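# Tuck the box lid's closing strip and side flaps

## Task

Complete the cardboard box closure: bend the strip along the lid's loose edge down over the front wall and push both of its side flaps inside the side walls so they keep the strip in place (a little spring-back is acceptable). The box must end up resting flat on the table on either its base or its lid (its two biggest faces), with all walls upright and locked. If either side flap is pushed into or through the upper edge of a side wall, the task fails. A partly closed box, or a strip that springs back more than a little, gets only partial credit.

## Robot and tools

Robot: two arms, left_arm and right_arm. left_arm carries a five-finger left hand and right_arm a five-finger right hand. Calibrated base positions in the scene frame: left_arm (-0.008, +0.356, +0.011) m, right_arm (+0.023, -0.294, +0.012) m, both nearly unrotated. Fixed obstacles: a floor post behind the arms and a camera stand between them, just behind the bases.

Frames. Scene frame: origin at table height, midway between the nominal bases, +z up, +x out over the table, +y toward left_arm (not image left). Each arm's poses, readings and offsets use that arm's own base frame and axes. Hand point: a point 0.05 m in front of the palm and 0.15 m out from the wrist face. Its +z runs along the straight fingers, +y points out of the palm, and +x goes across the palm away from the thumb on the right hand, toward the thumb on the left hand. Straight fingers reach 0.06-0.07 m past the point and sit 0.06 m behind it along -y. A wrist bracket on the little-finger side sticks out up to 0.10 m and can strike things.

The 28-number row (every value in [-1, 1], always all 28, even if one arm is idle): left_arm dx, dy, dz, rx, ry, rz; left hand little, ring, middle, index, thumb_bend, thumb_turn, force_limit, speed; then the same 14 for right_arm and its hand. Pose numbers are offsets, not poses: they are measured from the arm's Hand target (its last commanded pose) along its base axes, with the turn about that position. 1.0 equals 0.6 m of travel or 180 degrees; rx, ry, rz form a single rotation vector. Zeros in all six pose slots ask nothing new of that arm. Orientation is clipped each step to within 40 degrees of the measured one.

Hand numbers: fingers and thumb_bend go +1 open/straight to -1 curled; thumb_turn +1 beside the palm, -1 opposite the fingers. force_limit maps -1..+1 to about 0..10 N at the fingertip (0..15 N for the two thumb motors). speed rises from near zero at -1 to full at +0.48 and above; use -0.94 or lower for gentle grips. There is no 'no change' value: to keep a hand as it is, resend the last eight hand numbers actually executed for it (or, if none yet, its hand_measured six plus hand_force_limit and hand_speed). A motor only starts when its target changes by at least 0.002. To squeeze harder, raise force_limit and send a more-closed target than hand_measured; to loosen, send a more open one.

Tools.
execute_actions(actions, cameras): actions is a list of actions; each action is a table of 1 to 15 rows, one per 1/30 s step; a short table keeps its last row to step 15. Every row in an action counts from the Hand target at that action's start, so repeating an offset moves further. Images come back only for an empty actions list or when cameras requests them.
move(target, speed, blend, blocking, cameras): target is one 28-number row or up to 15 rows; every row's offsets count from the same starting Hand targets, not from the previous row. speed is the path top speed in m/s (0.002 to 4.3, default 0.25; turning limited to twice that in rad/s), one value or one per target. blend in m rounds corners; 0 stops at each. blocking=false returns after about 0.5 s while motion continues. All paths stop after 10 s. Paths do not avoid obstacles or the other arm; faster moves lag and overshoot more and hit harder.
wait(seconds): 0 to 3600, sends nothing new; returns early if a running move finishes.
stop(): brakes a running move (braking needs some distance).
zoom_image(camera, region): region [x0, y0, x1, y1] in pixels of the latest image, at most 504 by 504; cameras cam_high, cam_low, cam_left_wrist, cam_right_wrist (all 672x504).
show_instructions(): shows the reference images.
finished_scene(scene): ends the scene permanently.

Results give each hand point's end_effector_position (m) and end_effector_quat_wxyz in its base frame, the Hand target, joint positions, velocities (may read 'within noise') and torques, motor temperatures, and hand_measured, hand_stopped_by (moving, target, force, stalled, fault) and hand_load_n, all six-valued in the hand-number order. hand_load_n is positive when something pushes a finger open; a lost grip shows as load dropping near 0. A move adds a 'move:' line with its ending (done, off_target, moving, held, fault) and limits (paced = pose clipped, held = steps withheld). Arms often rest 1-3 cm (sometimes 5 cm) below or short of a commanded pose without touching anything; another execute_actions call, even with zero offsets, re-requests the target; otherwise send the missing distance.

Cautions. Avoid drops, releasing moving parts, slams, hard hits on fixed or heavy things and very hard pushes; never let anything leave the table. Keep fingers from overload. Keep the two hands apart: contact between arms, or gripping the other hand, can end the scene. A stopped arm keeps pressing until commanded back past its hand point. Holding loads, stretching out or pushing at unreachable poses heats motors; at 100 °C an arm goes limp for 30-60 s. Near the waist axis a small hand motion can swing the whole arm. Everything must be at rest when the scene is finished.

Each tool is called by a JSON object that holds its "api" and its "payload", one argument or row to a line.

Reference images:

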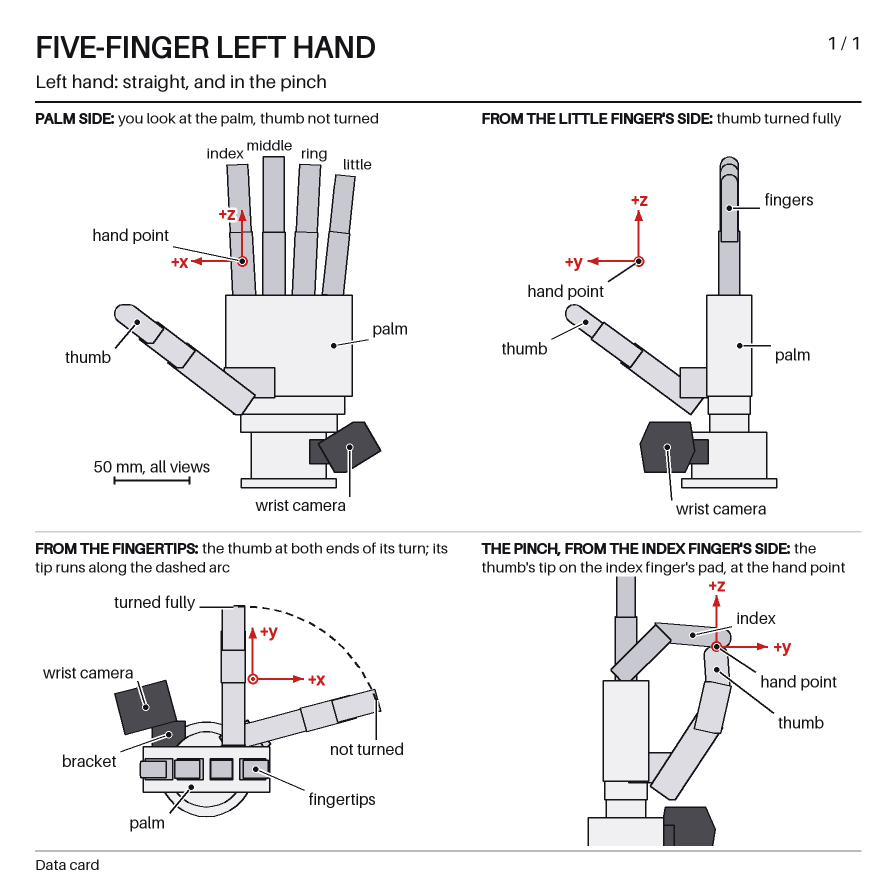

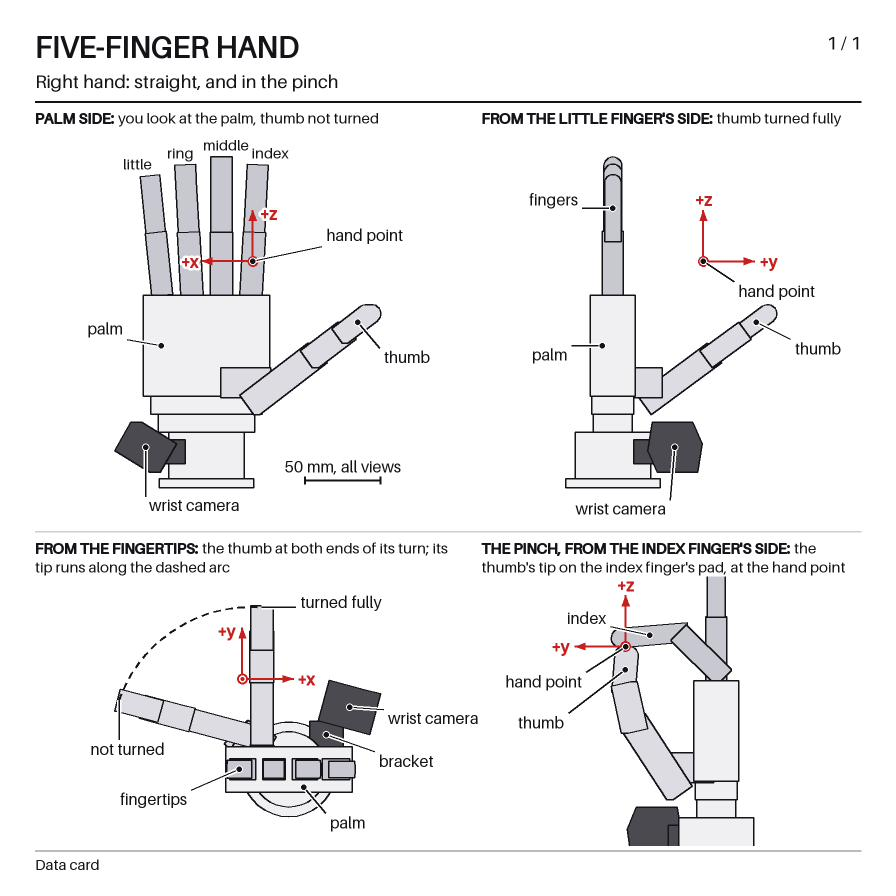

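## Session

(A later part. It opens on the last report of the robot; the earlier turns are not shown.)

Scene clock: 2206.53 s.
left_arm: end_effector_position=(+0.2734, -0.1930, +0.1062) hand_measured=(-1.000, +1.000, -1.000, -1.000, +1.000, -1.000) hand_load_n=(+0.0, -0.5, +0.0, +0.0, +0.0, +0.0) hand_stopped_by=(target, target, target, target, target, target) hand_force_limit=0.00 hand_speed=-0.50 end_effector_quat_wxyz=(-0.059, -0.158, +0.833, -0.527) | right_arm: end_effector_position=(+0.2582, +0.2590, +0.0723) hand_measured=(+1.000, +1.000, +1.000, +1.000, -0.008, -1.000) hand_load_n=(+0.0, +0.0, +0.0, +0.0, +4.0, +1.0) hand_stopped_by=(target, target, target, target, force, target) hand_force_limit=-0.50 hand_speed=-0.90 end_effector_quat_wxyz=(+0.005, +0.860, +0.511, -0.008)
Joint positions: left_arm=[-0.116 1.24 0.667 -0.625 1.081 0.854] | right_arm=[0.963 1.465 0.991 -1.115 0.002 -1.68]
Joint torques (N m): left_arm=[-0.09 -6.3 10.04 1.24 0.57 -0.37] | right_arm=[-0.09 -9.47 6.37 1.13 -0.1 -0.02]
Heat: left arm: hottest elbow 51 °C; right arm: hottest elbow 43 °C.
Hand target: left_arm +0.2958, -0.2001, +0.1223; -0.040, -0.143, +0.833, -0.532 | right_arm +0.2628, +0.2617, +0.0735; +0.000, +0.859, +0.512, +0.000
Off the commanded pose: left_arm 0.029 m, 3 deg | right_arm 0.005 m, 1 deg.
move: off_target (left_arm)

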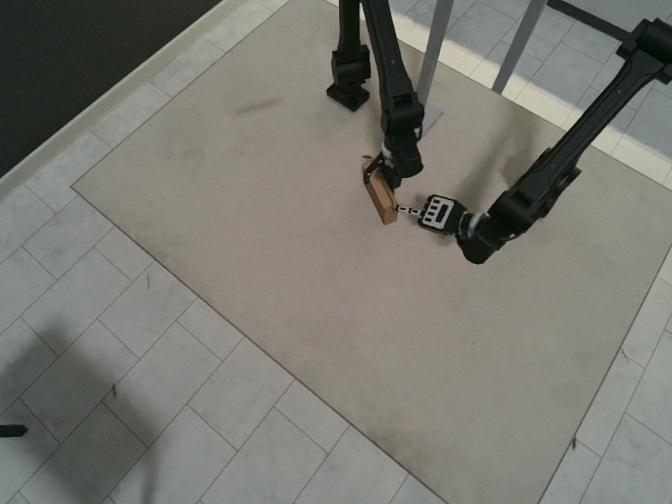

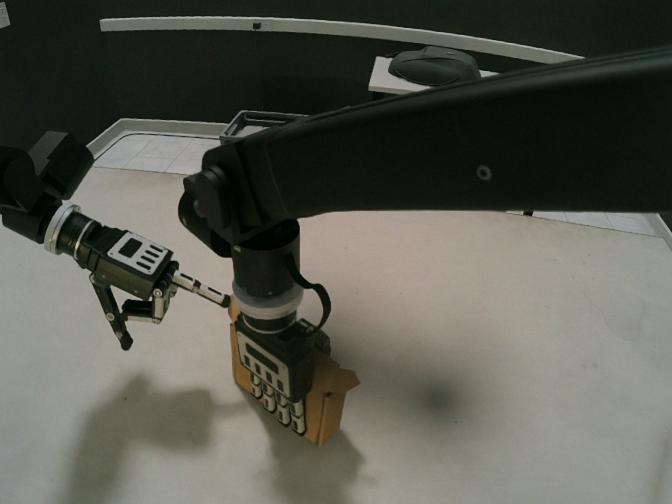

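{"api": "move", "payload": {
  "target": [
    [0.009,-0.014,0.003,0,0,0,-1,1,-1,-1,1,-1,0,-0.5,0,0,0,0,0,0,1,1,1,1,-0.3,-1,-0.5,-0.9]
  ],
  "speed": 0.04,
  "cameras": ["cam_high","cam_low"]
}}

{"api": "zoom_image", "payload": {
  "camera": "cam_high",
  "region": [380, 185, 420, 225]
}}

{"api": "move", "payload": {
  "target": [
    [0.001,-0.013,0.001,0,0,0,-1,1,-1,-1,1,-1,0,-0.5,0,0,0,0,0,0,1,1,1,1,-0.3,-1,-0.5,-0.9]
  ],
  "speed": 0.04,
  "cameras": ["cam_high","cam_low"]
}}

{"api": "zoom_image", "payload": {
  "camera": "cam_low",
  "region": [195, 285, 255, 345]
}}

{"api": "zoom_image", "payload": {
  "camera": "cam_high",
  "region": [380, 185, 420, 225]
}}

Scene clock: 2217.23 s.
left_arm: end_effector_position=(+0.2794, -0.2005, +0.1082) hand_measured=(-1.000, +1.000, -1.000, -1.000, +1.000, -1.000) hand_load_n=(+0.0, -1.0, +0.0, +0.0, +0.0, +0.0) hand_stopped_by=(target, target, target, target, target, target) hand_force_limit=0.00 hand_speed=-0.50 end_effector_quat_wxyz=(-0.058, -0.158, +0.834, -0.526) | right_arm: end_effector_position=(+0.2584, +0.2588, +0.0723) hand_measured=(+1.000, +1.000, +1.000, +1.000, -0.008, -1.000) hand_load_n=(+0.0, +0.0, +0.0, +0.0, +4.0, +1.0) hand_stopped_by=(target, target, target, target, force, target) hand_force_limit=-0.50 hand_speed=-0.90 end_effector_quat_wxyz=(+0.005, +0.860, +0.510, -0.008)
Joint positions: left_arm=[-0.138 1.248 0.678 -0.588 1.07 0.811] | right_arm=[0.962 1.465 0.991 -1.115 0.002 -1.68]
Joint torques (N m): left_arm=[-0.15 -6.36 10.07 1.29 0.58 -0.39] | right_arm=[-0.03 -9.47 6.35 1.1 -0.09 -0.02]
Heat: left arm: hottest elbow 51 °C; right arm: hottest elbow 43 °C.
Hand target: left_arm +0.3011, -0.2085, +0.1242; -0.040, -0.143, +0.833, -0.532 | right_arm +0.2628, +0.2617, +0.0735; +0.000, +0.859, +0.512, +0.000
Off the commanded pose: left_arm 0.028 m, 3 deg | right_arm 0.005 m, 1 deg.
move: off_target (left_arm)

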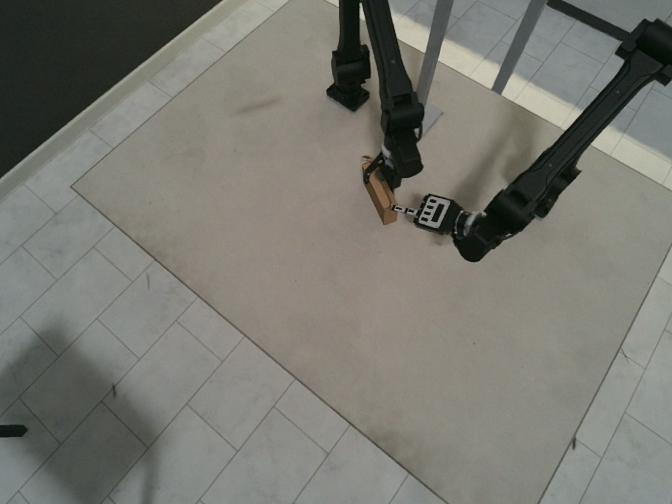

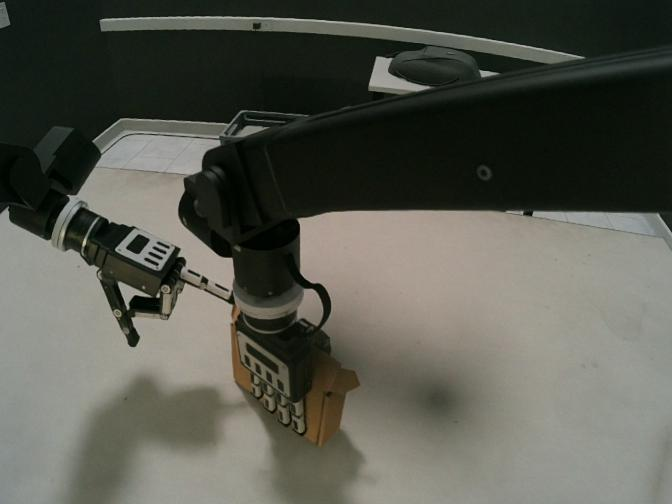

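Scaled by 12.600 from the camera's image (finer frame: 960x720).

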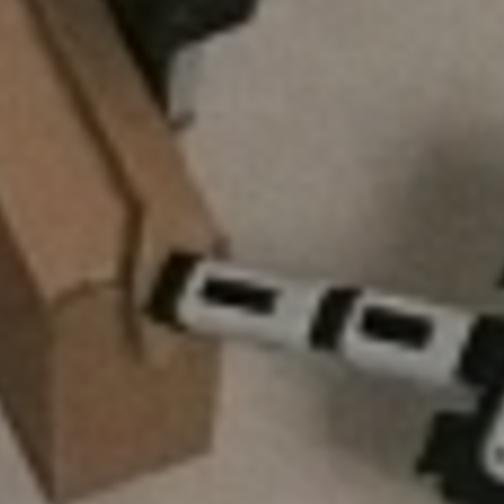

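Scene clock: 2218.03 s.
left_arm: end_effector_position=(+0.2818, -0.2069, +0.1087) hand_measured=(-1.000, +1.000, -1.000, -1.000, +1.000, -1.000) hand_load_n=(+0.0, -1.0, +0.0, +0.0, +0.0, +0.0) hand_stopped_by=(target, target, target, target, target, target) hand_force_limit=0.00 hand_speed=-0.50 end_effector_quat_wxyz=(-0.056, -0.159, +0.834, -0.525) | right_arm: end_effector_position=(+0.2587, +0.2585, +0.0723) hand_measured=(+1.000, +1.000, +1.000, +1.000, -0.008, -1.000) hand_load_n=(+0.0, +0.0, +0.0, +0.0, +4.5, +1.0) hand_stopped_by=(target, target, target, target, force, target) hand_force_limit=-0.50 hand_speed=-0.90 end_effector_quat_wxyz=(+0.005, +0.860, +0.510, -0.008)
Joint positions: left_arm=[-0.158 1.248 0.678 -0.55 1.057 0.77] | right_arm=[0.961 1.465 0.991 -1.115 0.002 -1.68]
Joint torques (N m): left_arm=[-0.38 -6.48 9.98 1.35 0.68 -0.37] | right_arm=[0.03 -9.47 6.37 1.1 -0.09 -0.02]
Heat: left arm: hottest elbow 51 °C; right arm: hottest elbow 43 °C.
Hand target: left_arm +0.3017, -0.2164, +0.1248; -0.040, -0.143, +0.833, -0.532 | right_arm +0.2628, +0.2616, +0.0735; +0.000, +0.859, +0.511, +0.000
Off the commanded pose: left_arm 0.027 m, 3 deg | right_arm 0.005 m, 1 deg.
move: off_target (left_arm)

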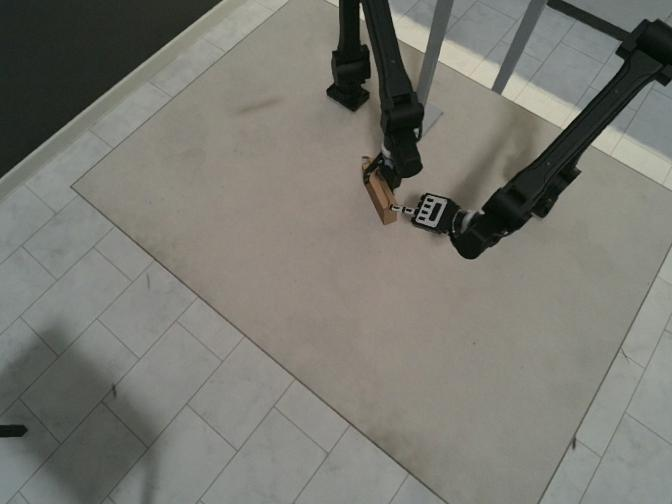

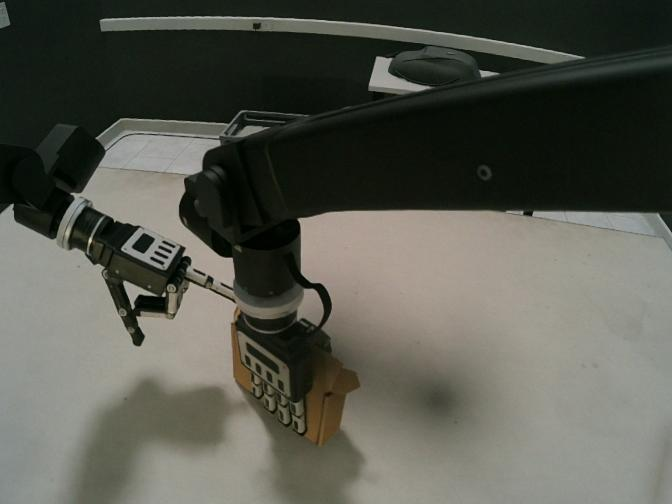

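Scaled by 8.400 from the camera's image (finer frame: 960x720).

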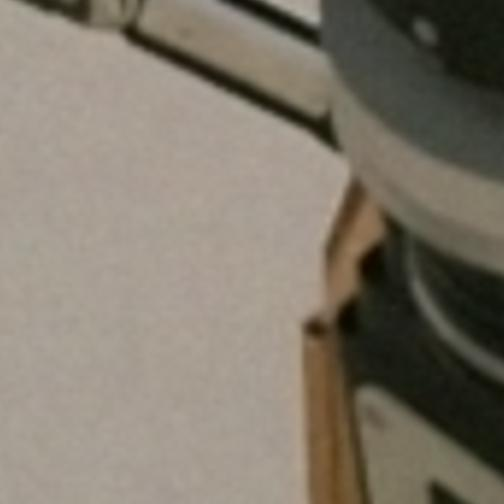

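Scaled by 12.600 from the camera's image (finer frame: 960x720).

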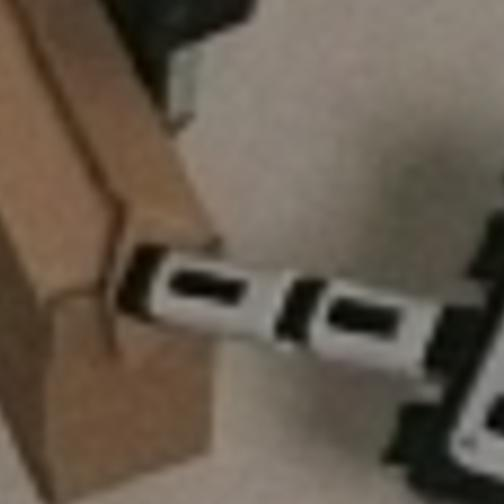

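{"api": "move", "payload": {
  "target": [
    [-0.005,-0.011,0.0,0,0,0,-1,1,-1,-1,1,-1,0,-0.5,0,0,0,0,0,0,1,1,1,1,-0.3,-1,-0.5,-0.9],
    [-0.012,-0.020,0.0,0,0,0,-1,1,-1,-1,1,-1,0,-0.5,0,0,0,0,0,0,1,1,1,1,-0.3,-1,-0.5,-0.9]
  ],
  "speed": 0.03,
  "blend": [0.003,0],
  "cameras": ["cam_high","cam_low"]
}}

{"api": "zoom_image", "payload": {
  "camera": "cam_low",
  "region": [195, 285, 255, 345]
}}

{"api": "zoom_image", "payload": {
  "camera": "cam_high",
  "region": [380, 185, 420, 225]
}}

Scene clock: 2225.93 s.
left_arm: end_effector_position=(+0.2857, -0.2170, +0.1095) hand_measured=(-1.000, +1.000, -1.000, -1.000, +1.000, -1.000) hand_load_n=(+0.0, -2.5, +0.0, +0.0, +0.0, +0.0) hand_stopped_by=(target, target, target, target, target, target) hand_force_limit=0.00 hand_speed=-0.50 end_effector_quat_wxyz=(-0.051, -0.163, +0.835, -0.522) | right_arm: end_effector_position=(+0.2601, +0.2565, +0.0722) hand_measured=(+1.000, +1.000, +1.000, +1.000, -0.008, -1.000) hand_load_n=(+0.0, +0.0, +0.0, +0.0, +5.5, +3.0) hand_stopped_by=(target, target, target, target, force, target) hand_force_limit=-0.50 hand_speed=-0.90 end_effector_quat_wxyz=(+0.005, +0.862, +0.507, -0.008)
Joint positions: left_arm=[-0.19 1.248 0.678 -0.491 1.03 0.701] | right_arm=[0.955 1.465 0.99 -1.115 0.003 -1.678]
Joint torques (N m): left_arm=[-1.08 -8.18 8.46 1.54 0.93 -0.37] | right_arm=[0.5 -9.47 6.43 1.09 -0.15 -0.04]
Heat: left arm: hottest elbow 52 °C; right arm: hottest elbow 43 °C.
Hand target: left_arm +0.2945, -0.2284, +0.1248; -0.040, -0.143, +0.833, -0.532 | right_arm +0.2629, +0.2617, +0.0736; +0.000, +0.859, +0.511, +0.000
Off the commanded pose: left_arm 0.021 m, 3 deg | right_arm 0.006 m, 1 deg.
move: off_target (left_arm)

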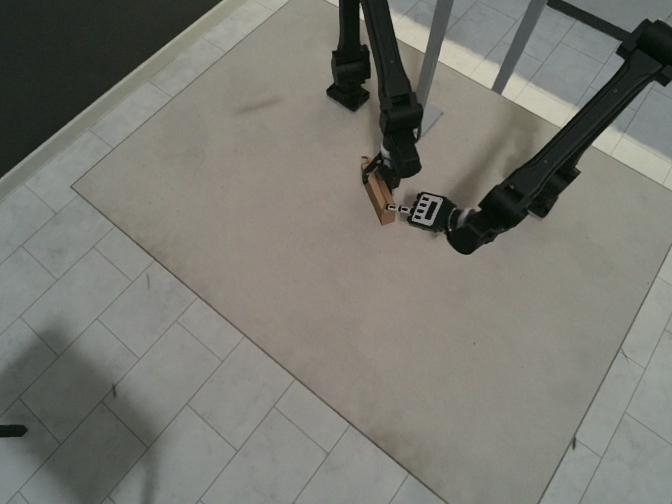

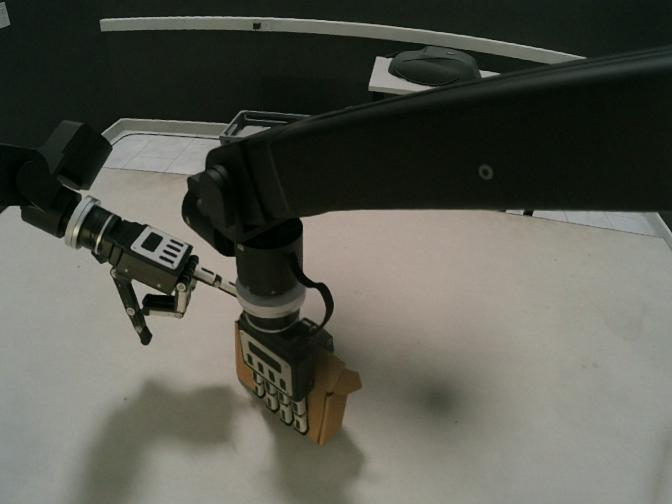

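Scaled by 8.400 from the camera's image (finer frame: 960x720).

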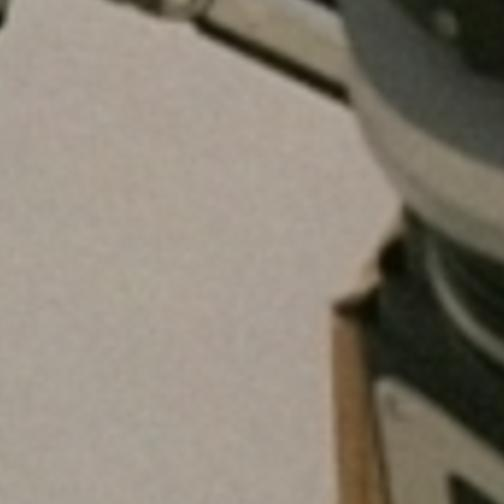

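Scaled by 12.600 from the camera's image (finer frame: 960x720).

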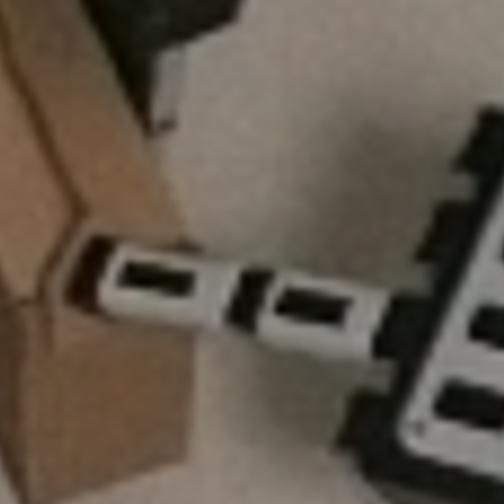

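{"api": "move", "payload": {
  "target": [
    [0.045,0.060,0.005,0,0,0,-1,1,-1,-1,1,-1,0,-0.5,0,0,0,0,0,0,1,1,1,1,-0.3,-1,-0.5,-0.9]
  ],
  "speed": 0.04,
  "cameras": ["cam_high","cam_low"]
}}

{"api": "zoom_image", "payload": {
  "camera": "cam_low",
  "region": [180, 285, 240, 345]
}}

{"api": "zoom_image", "payload": {
  "camera": "cam_high",
  "region": [380, 185, 420, 225]
}}

Scene clock: 2240.93 s.
left_arm: end_effector_position=(+0.3000, -0.1932, +0.1129) hand_measured=(-1.000, +1.000, -1.000, -1.000, +1.000, -1.000) hand_load_n=(+0.0, +0.0, +0.5, +0.0, +0.0, +0.0) hand_stopped_by=(target, target, target, target, target, target) hand_force_limit=0.00 hand_speed=-0.50 end_effector_quat_wxyz=(-0.060, -0.156, +0.834, -0.526) | right_arm: end_effector_position=(+0.2601, +0.2565, +0.0722) hand_measured=(+1.000, +1.000, +1.000, +1.000, -0.008, -1.000) hand_load_n=(+0.5, +0.0, +0.0, +0.0, +4.0, +0.0) hand_stopped_by=(target, target, target, target, force, target) hand_force_limit=-0.50 hand_speed=-0.90 end_effector_quat_wxyz=(+0.005, +0.862, +0.507, -0.008)
Joint positions: left_arm=[-0.108 1.308 0.749 -0.661 1.084 0.88] | right_arm=[0.955 1.465 0.99 -1.115 0.003 -1.678]
Joint torques (N m): left_arm=[1.85 -7.47 9.98 0.32 0.89 -0.05] | right_arm=[0.56 -9.47 6.42 1.1 -0.15 -0.04]
Heat: left arm: hottest elbow 51 °C; right arm: hottest elbow 43 °C.
Hand target: left_arm +0.3216, -0.1923, +0.1278; -0.040, -0.143, +0.833, -0.532 | right_arm +0.2629, +0.2618, +0.0736; +0.000, +0.859, +0.511, +0.000
Off the commanded pose: left_arm 0.026 m, 3 deg | right_arm 0.006 m, 1 deg.
move: off_target (left_arm)

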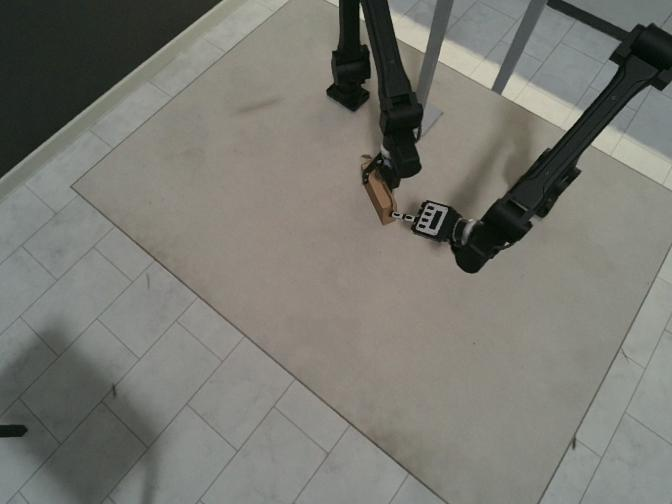

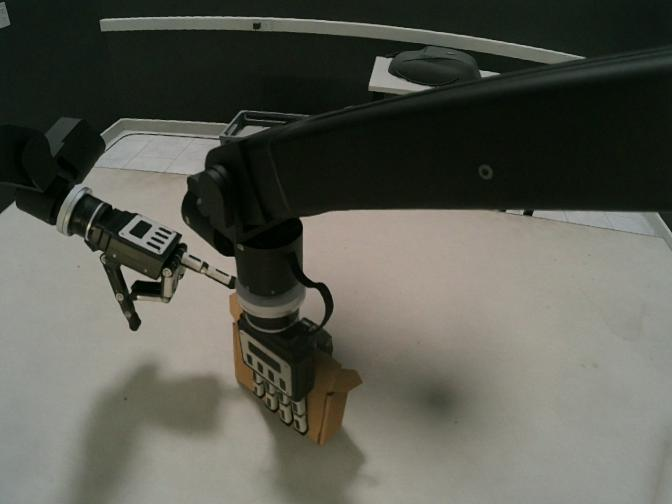

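Scaled by 8.400 from the camera's image (finer frame: 960x720).

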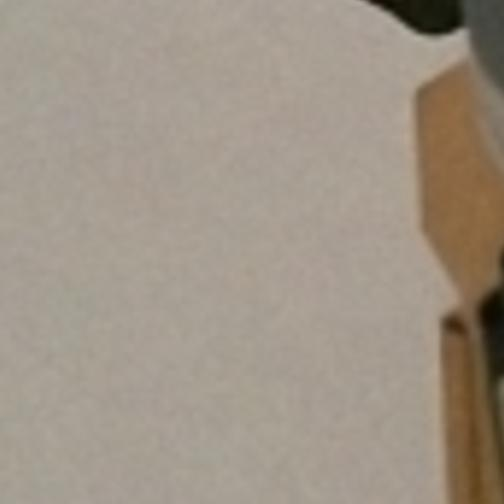

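Scaled by 12.600 from the camera's image (finer frame: 960x720).

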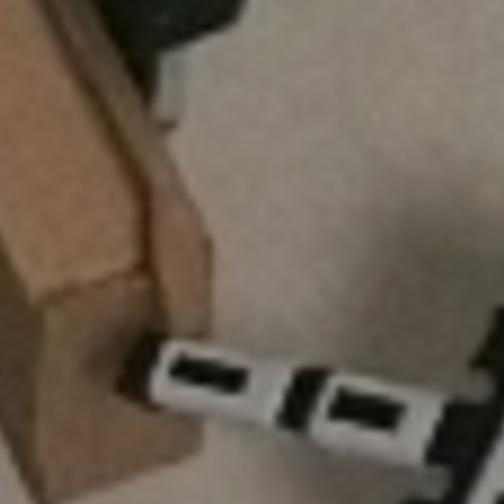

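{"api": "zoom_image", "payload": {
  "camera": "cam_low",
  "region": [205, 260, 265, 320]
}}

Scaled by 8.400 from the camera's image (finer frame: 960x720).

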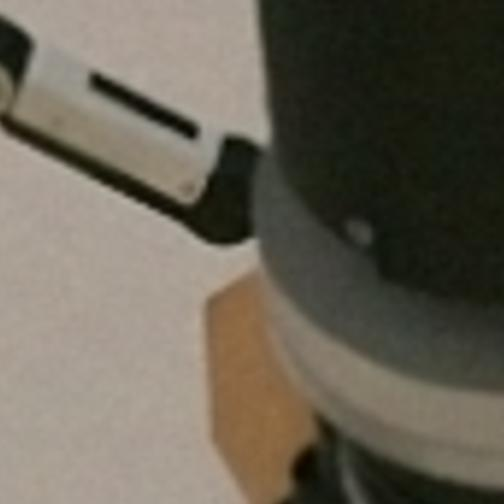

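{"api": "move", "payload": {
  "target": [
    [-0.055,-0.003,-0.010,0,0,0,-1,1,-1,-1,1,-1,0,-0.5,0,0,0,0,0,0,1,1,1,1,-0.3,-1,-0.5,-0.9]
  ],
  "speed": 0.04,
  "cameras": ["cam_high","cam_low"]
}}

{"api": "zoom_image", "payload": {
  "camera": "cam_low",
  "region": [195, 270, 255, 330]
}}

{"api": "zoom_image", "payload": {
  "camera": "cam_high",
  "region": [380, 185, 420, 225]
}}

Scene clock: 2263.60 s.
left_arm: end_effector_position=(+0.2892, -0.1920, +0.1194) hand_measured=(-1.000, +1.000, -1.000, -1.000, +1.000, -1.000) hand_load_n=(+0.0, +0.0, +0.0, +0.0, +0.0, +0.0) hand_stopped_by=(target, target, target, target, target, target) hand_force_limit=0.00 hand_speed=-0.50 end_effector_quat_wxyz=(-0.044, -0.146, +0.834, -0.531) | right_arm: end_effector_position=(+0.2601, +0.2565, +0.0722) hand_measured=(+1.000, +1.000, +1.000, +1.000, -0.008, -1.000) hand_load_n=(+0.0, +0.0, +0.0, +0.0, +4.0, +0.0) hand_stopped_by=(target, target, target, target, force, target) hand_force_limit=-0.50 hand_speed=-0.90 end_effector_quat_wxyz=(+0.005, +0.862, +0.507, -0.008)
Joint positions: left_arm=[-0.108 1.245 0.713 -0.649 1.084 0.88] | right_arm=[0.955 1.465 0.99 -1.115 0.003 -1.678]
Joint torques (N m): left_arm=[0.44 -8.29 6.23 1.17 0.64 -0.37] | right_arm=[0.44 -9.47 6.42 1.11 -0.15 -0.03]
Heat: left arm: hottest elbow 53 °C; right arm: hottest elbow 43 °C.
Hand target: left_arm +0.2886, -0.1941, +0.1218; -0.040, -0.143, +0.833, -0.532 | right_arm +0.2629, +0.2618, +0.0736; +0.000, +0.859, +0.511, +0.000
Off the commanded pose: left_arm 0.003 m, 1 deg | right_arm 0.006 m, 1 deg.
move: done

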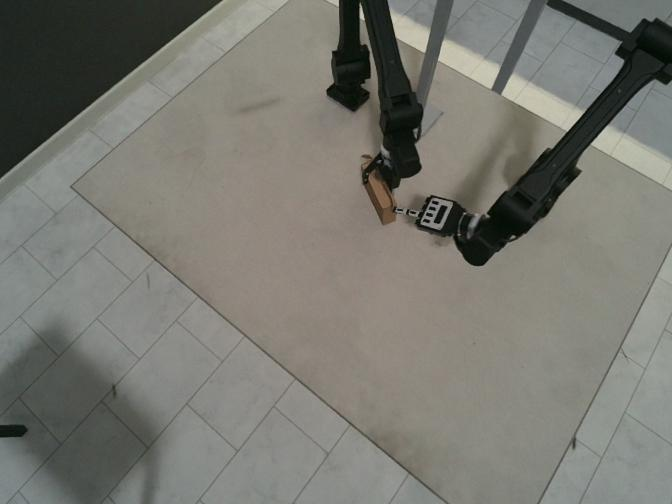

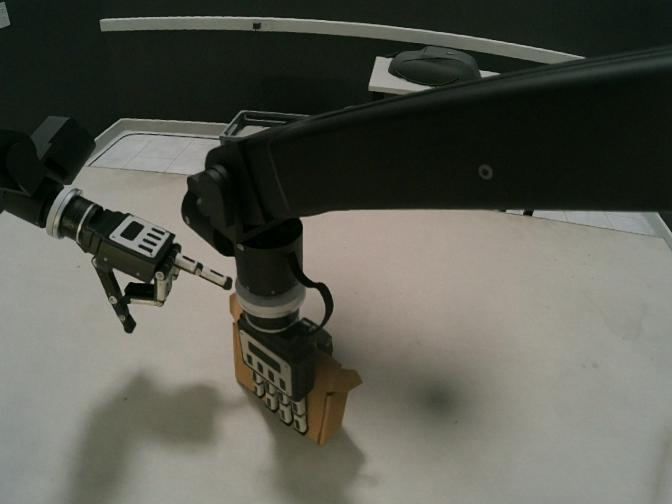

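Scaled by 8.400 from the camera's image (finer frame: 960x720).

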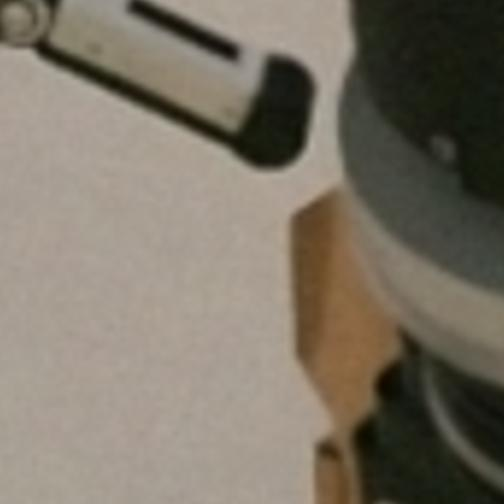

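Scaled by 12.600 from the camera's image (finer frame: 960x720).

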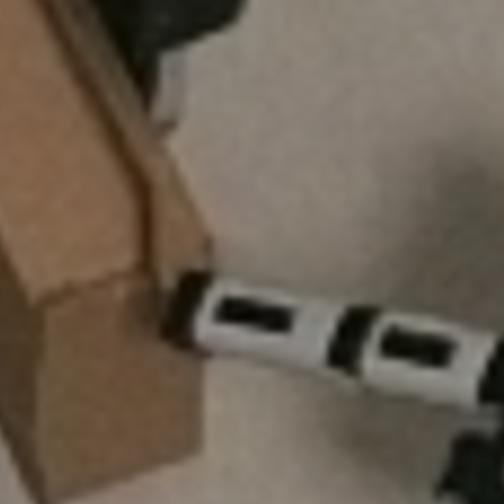

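{"api": "move", "payload": {
  "target": [
    [-0.022,-0.037,-0.008,0,0,0,-1,1,-1,-1,1,-1,0,-0.5,0,0,0,0,0,0,1,1,1,1,-0.3,-1,-0.5,-0.9]
  ],
  "speed": 0.03,
  "cameras": ["cam_high","cam_low"]
}}

{"api": "zoom_image", "payload": {
  "camera": "cam_low",
  "region": [195, 270, 255, 330]
}}

{"api": "zoom_image", "payload": {
  "camera": "cam_high",
  "region": [380, 185, 420, 225]
}}

Scene clock: 2276.83 s.
left_arm: end_effector_position=(+0.2787, -0.2125, +0.1157) hand_measured=(-1.000, +1.000, -1.000, -1.000, +1.000, -1.000) hand_load_n=(+0.0, +0.0, +0.0, +0.0, +0.0, +0.0) hand_stopped_by=(target, target, target, target, target, target) hand_force_limit=0.00 hand_speed=-0.50 end_effector_quat_wxyz=(-0.041, -0.146, +0.833, -0.531) | right_arm: end_effector_position=(+0.2601, +0.2565, +0.0722) hand_measured=(+1.000, +1.000, +1.000, +1.000, -0.008, -1.000) hand_load_n=(+0.0, +0.0, +0.0, +0.0, +4.0, -0.5) hand_stopped_by=(target, target, target, target, force, target) hand_force_limit=-0.50 hand_speed=-0.90 end_effector_quat_wxyz=(+0.005, +0.862, +0.507, -0.008)
Joint positions: left_arm=[-0.177 1.207 0.66 -0.508 1.051 0.743] | right_arm=[0.955 1.465 0.99 -1.115 0.003 -1.678]
Joint torques (N m): left_arm=[-0.15 -7.71 6.09 1.33 0.52 -0.39] | right_arm=[0.5 -9.47 6.42 1.1 -0.15 -0.03]
Heat: left arm: hottest elbow 52 °C; right arm: hottest elbow 44 °C.
Hand target: left_arm +0.2753, -0.2163, +0.1170; -0.040, -0.143, +0.833, -0.532 | right_arm +0.2629, +0.2618, +0.0736; +0.000, +0.859, +0.511, +0.000
Off the commanded pose: left_arm 0.005 m, 0 deg | right_arm 0.006 m, 1 deg.
move: done

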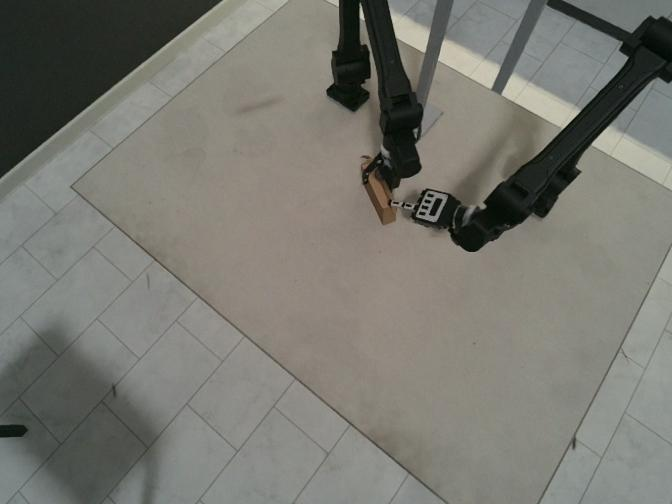

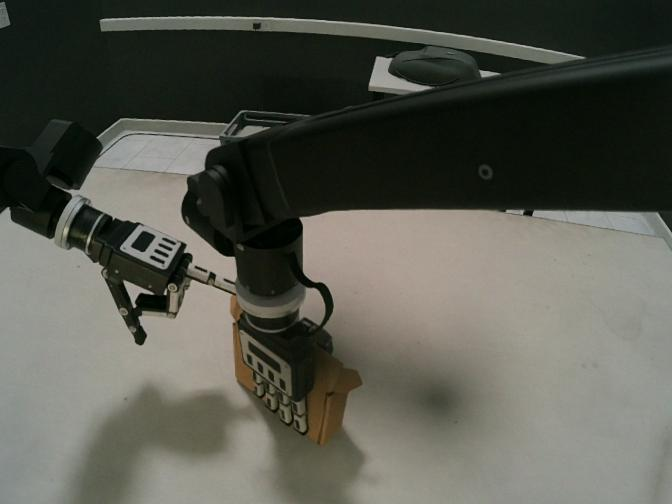

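Scaled by 8.400 from the camera's image (finer frame: 960x720).

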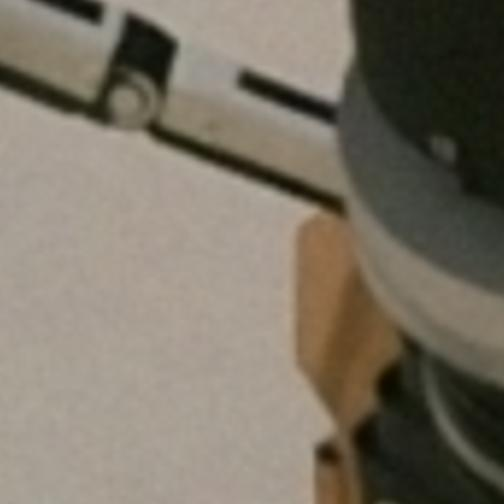

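Scaled by 12.600 from the camera's image (finer frame: 960x720).

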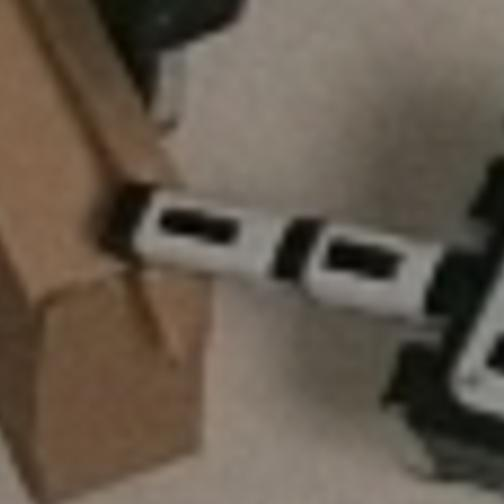

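{"api": "move", "payload": {
  "target": [
    [0.045,0.055,0.0,0,0,0,-1,1,-1,-1,1,-1,0,-0.5,0,0,0,0,0,0,1,1,1,1,-0.3,-1,-0.5,-0.9]
  ],
  "speed": 0.04,
  "cameras": ["cam_high","cam_low"]
}}

{"api": "zoom_image", "payload": {
  "camera": "cam_low",
  "region": [195, 270, 255, 330]
}}

{"api": "zoom_image", "payload": {
  "camera": "cam_high",
  "region": [380, 185, 420, 225]
}}

Scene clock: 2298.93 s.
left_arm: end_effector_position=(+0.2811, -0.1847, +0.1033) hand_measured=(-1.000, +1.000, -1.000, -1.000, +1.000, -1.000) hand_load_n=(+0.0, +0.0, +0.0, -0.5, +0.0, +0.0) hand_stopped_by=(target, target, target, target, target, target) hand_force_limit=0.00 hand_speed=-0.50 end_effector_quat_wxyz=(-0.059, -0.155, +0.834, -0.527) | right_arm: end_effector_position=(+0.2601, +0.2568, +0.0722) hand_measured=(+1.000, +1.000, +1.000, +1.000, -0.008, -1.000) hand_load_n=(+0.0, +0.0, +0.0, +0.0, +3.5, -0.5) hand_stopped_by=(target, target, target, target, force, target) hand_force_limit=-0.50 hand_speed=-0.90 end_effector_quat_wxyz=(+0.005, +0.861, +0.508, -0.008)
Joint positions: left_arm=[-0.088 1.275 0.693 -0.673 1.092 0.924] | right_arm=[0.956 1.465 0.99 -1.115 0.003 -1.681]
Joint torques (N m): left_arm=[1.9 -6.65 9.69 0.25 0.9 -0.03] | right_arm=[0.44 -9.47 6.43 1.1 -0.15 -0.01]
Heat: left arm: hottest elbow 50 °C; right arm: hottest elbow 44 °C.
Hand target: left_arm +0.3023, -0.1833, +0.1170; -0.040, -0.143, +0.833, -0.532 | right_arm +0.2628, +0.2618, +0.0736; +0.000, +0.859, +0.512, +0.000
Off the commanded pose: left_arm 0.025 m, 3 deg | right_arm 0.006 m, 1 deg.
move: off_target (left_arm)

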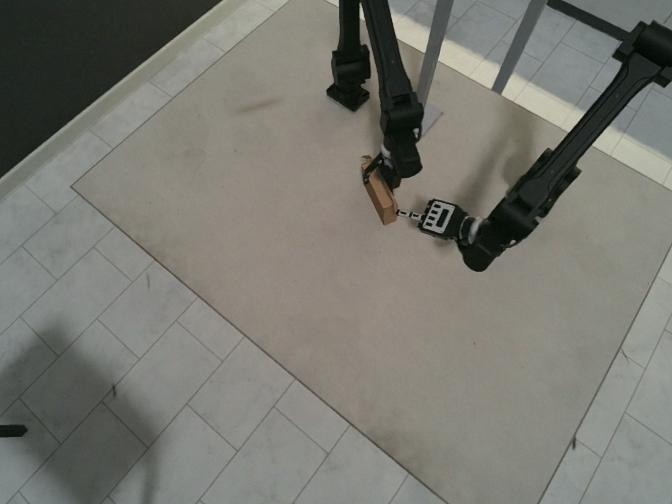

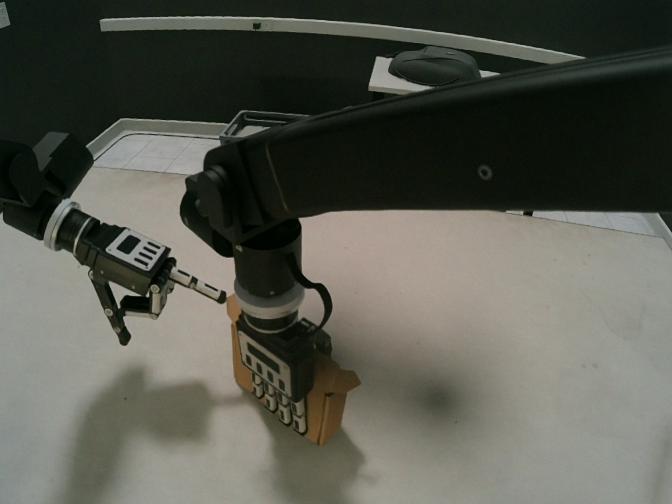

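Scaled by 8.400 from the camera's image (finer frame: 960x720).

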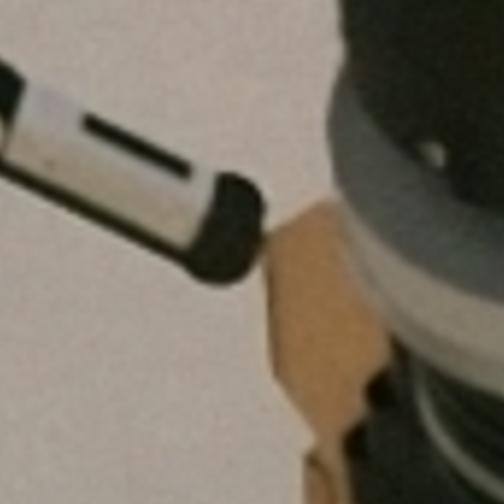

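Scaled by 12.600 from the camera's image (finer frame: 960x720).

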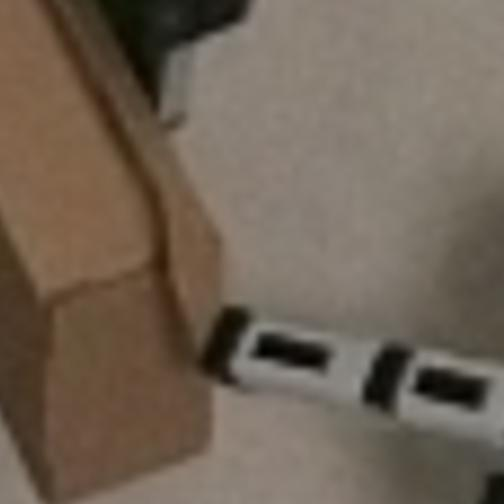

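{"api": "move", "payload": {
  "target": [
    [-0.028,-0.052,-0.006,0,0,0,-1,1,-1,-1,1,-1,0,-0.5,0,0,0,0,0,0,1,1,1,1,-0.3,-1,-0.5,-0.9]
  ],
  "speed": 0.03,
  "cameras": ["cam_high","cam_low"]
}}

{"api": "zoom_image", "payload": {
  "camera": "cam_low",
  "region": [195, 270, 255, 330]
}}

{"api": "zoom_image", "payload": {
  "camera": "cam_high",
  "region": [380, 185, 420, 225]
}}

Scene clock: 2309.13 s.
left_arm: end_effector_position=(+0.2880, -0.2112, +0.1115) hand_measured=(-1.000, +1.000, -1.000, -1.000, +1.000, -1.000) hand_load_n=(+0.0, +0.0, +0.0, +0.0, +0.0, +0.0) hand_stopped_by=(target, target, target, target, target, target) hand_force_limit=0.00 hand_speed=-0.50 end_effector_quat_wxyz=(-0.042, -0.146, +0.833, -0.531) | right_arm: end_effector_position=(+0.2601, +0.2568, +0.0722) hand_measured=(+1.000, +1.000, +1.000, +1.000, -0.008, -1.000) hand_load_n=(+0.0, +0.0, +0.0, +0.0, +3.5, +0.0) hand_stopped_by=(target, target, target, target, force, target) hand_force_limit=-0.50 hand_speed=-0.90 end_effector_quat_wxyz=(+0.005, +0.861, +0.508, -0.008)
Joint positions: left_arm=[-0.168 1.246 0.68 -0.509 1.057 0.763] | right_arm=[0.956 1.465 0.99 -1.115 0.003 -1.681]
Joint torques (N m): left_arm=[-0.03 -8.23 6.06 1.35 0.51 -0.39] | right_arm=[0.5 -9.47 6.43 1.1 -0.15 -0.01]
Heat: left arm: hottest elbow 50 °C; right arm: hottest elbow 44 °C.
Hand target: left_arm +0.2855, -0.2146, +0.1134; -0.040, -0.143, +0.833, -0.533 | right_arm +0.2628, +0.2618, +0.0736; +0.000, +0.859, +0.512, +0.000
Off the commanded pose: left_arm 0.005 m, 0 deg | right_arm 0.006 m, 1 deg.
move: done

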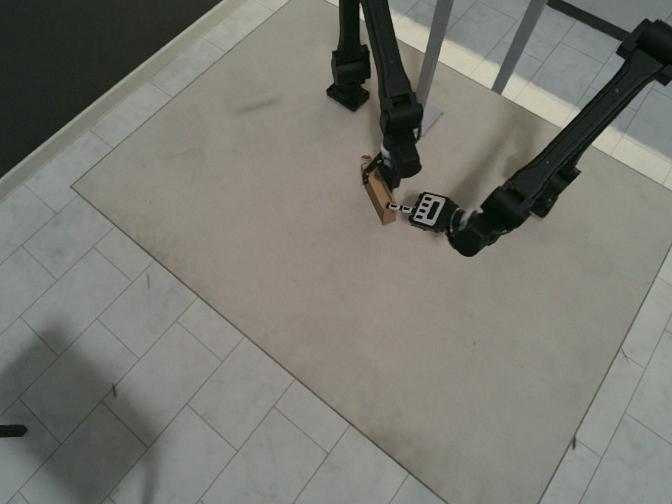

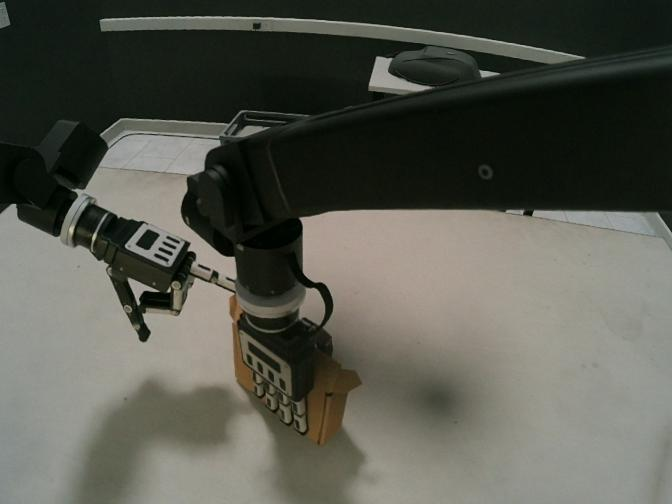

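Scaled by 8.400 from the camera's image (finer frame: 960x720).

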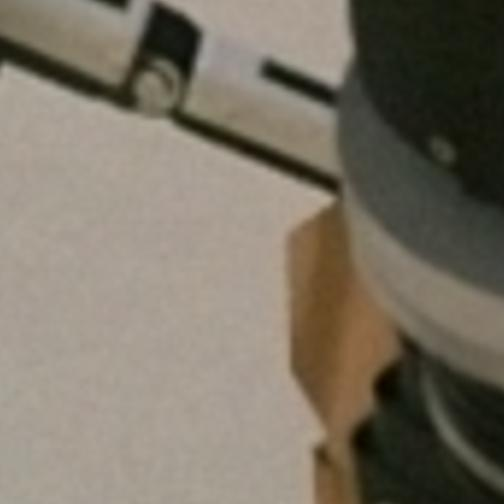

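Scaled by 12.600 from the camera's image (finer frame: 960x720).

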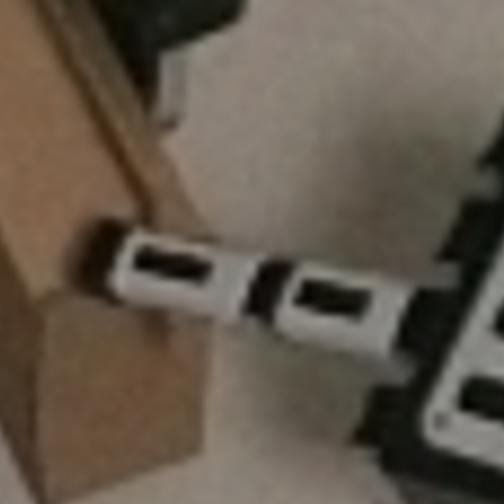

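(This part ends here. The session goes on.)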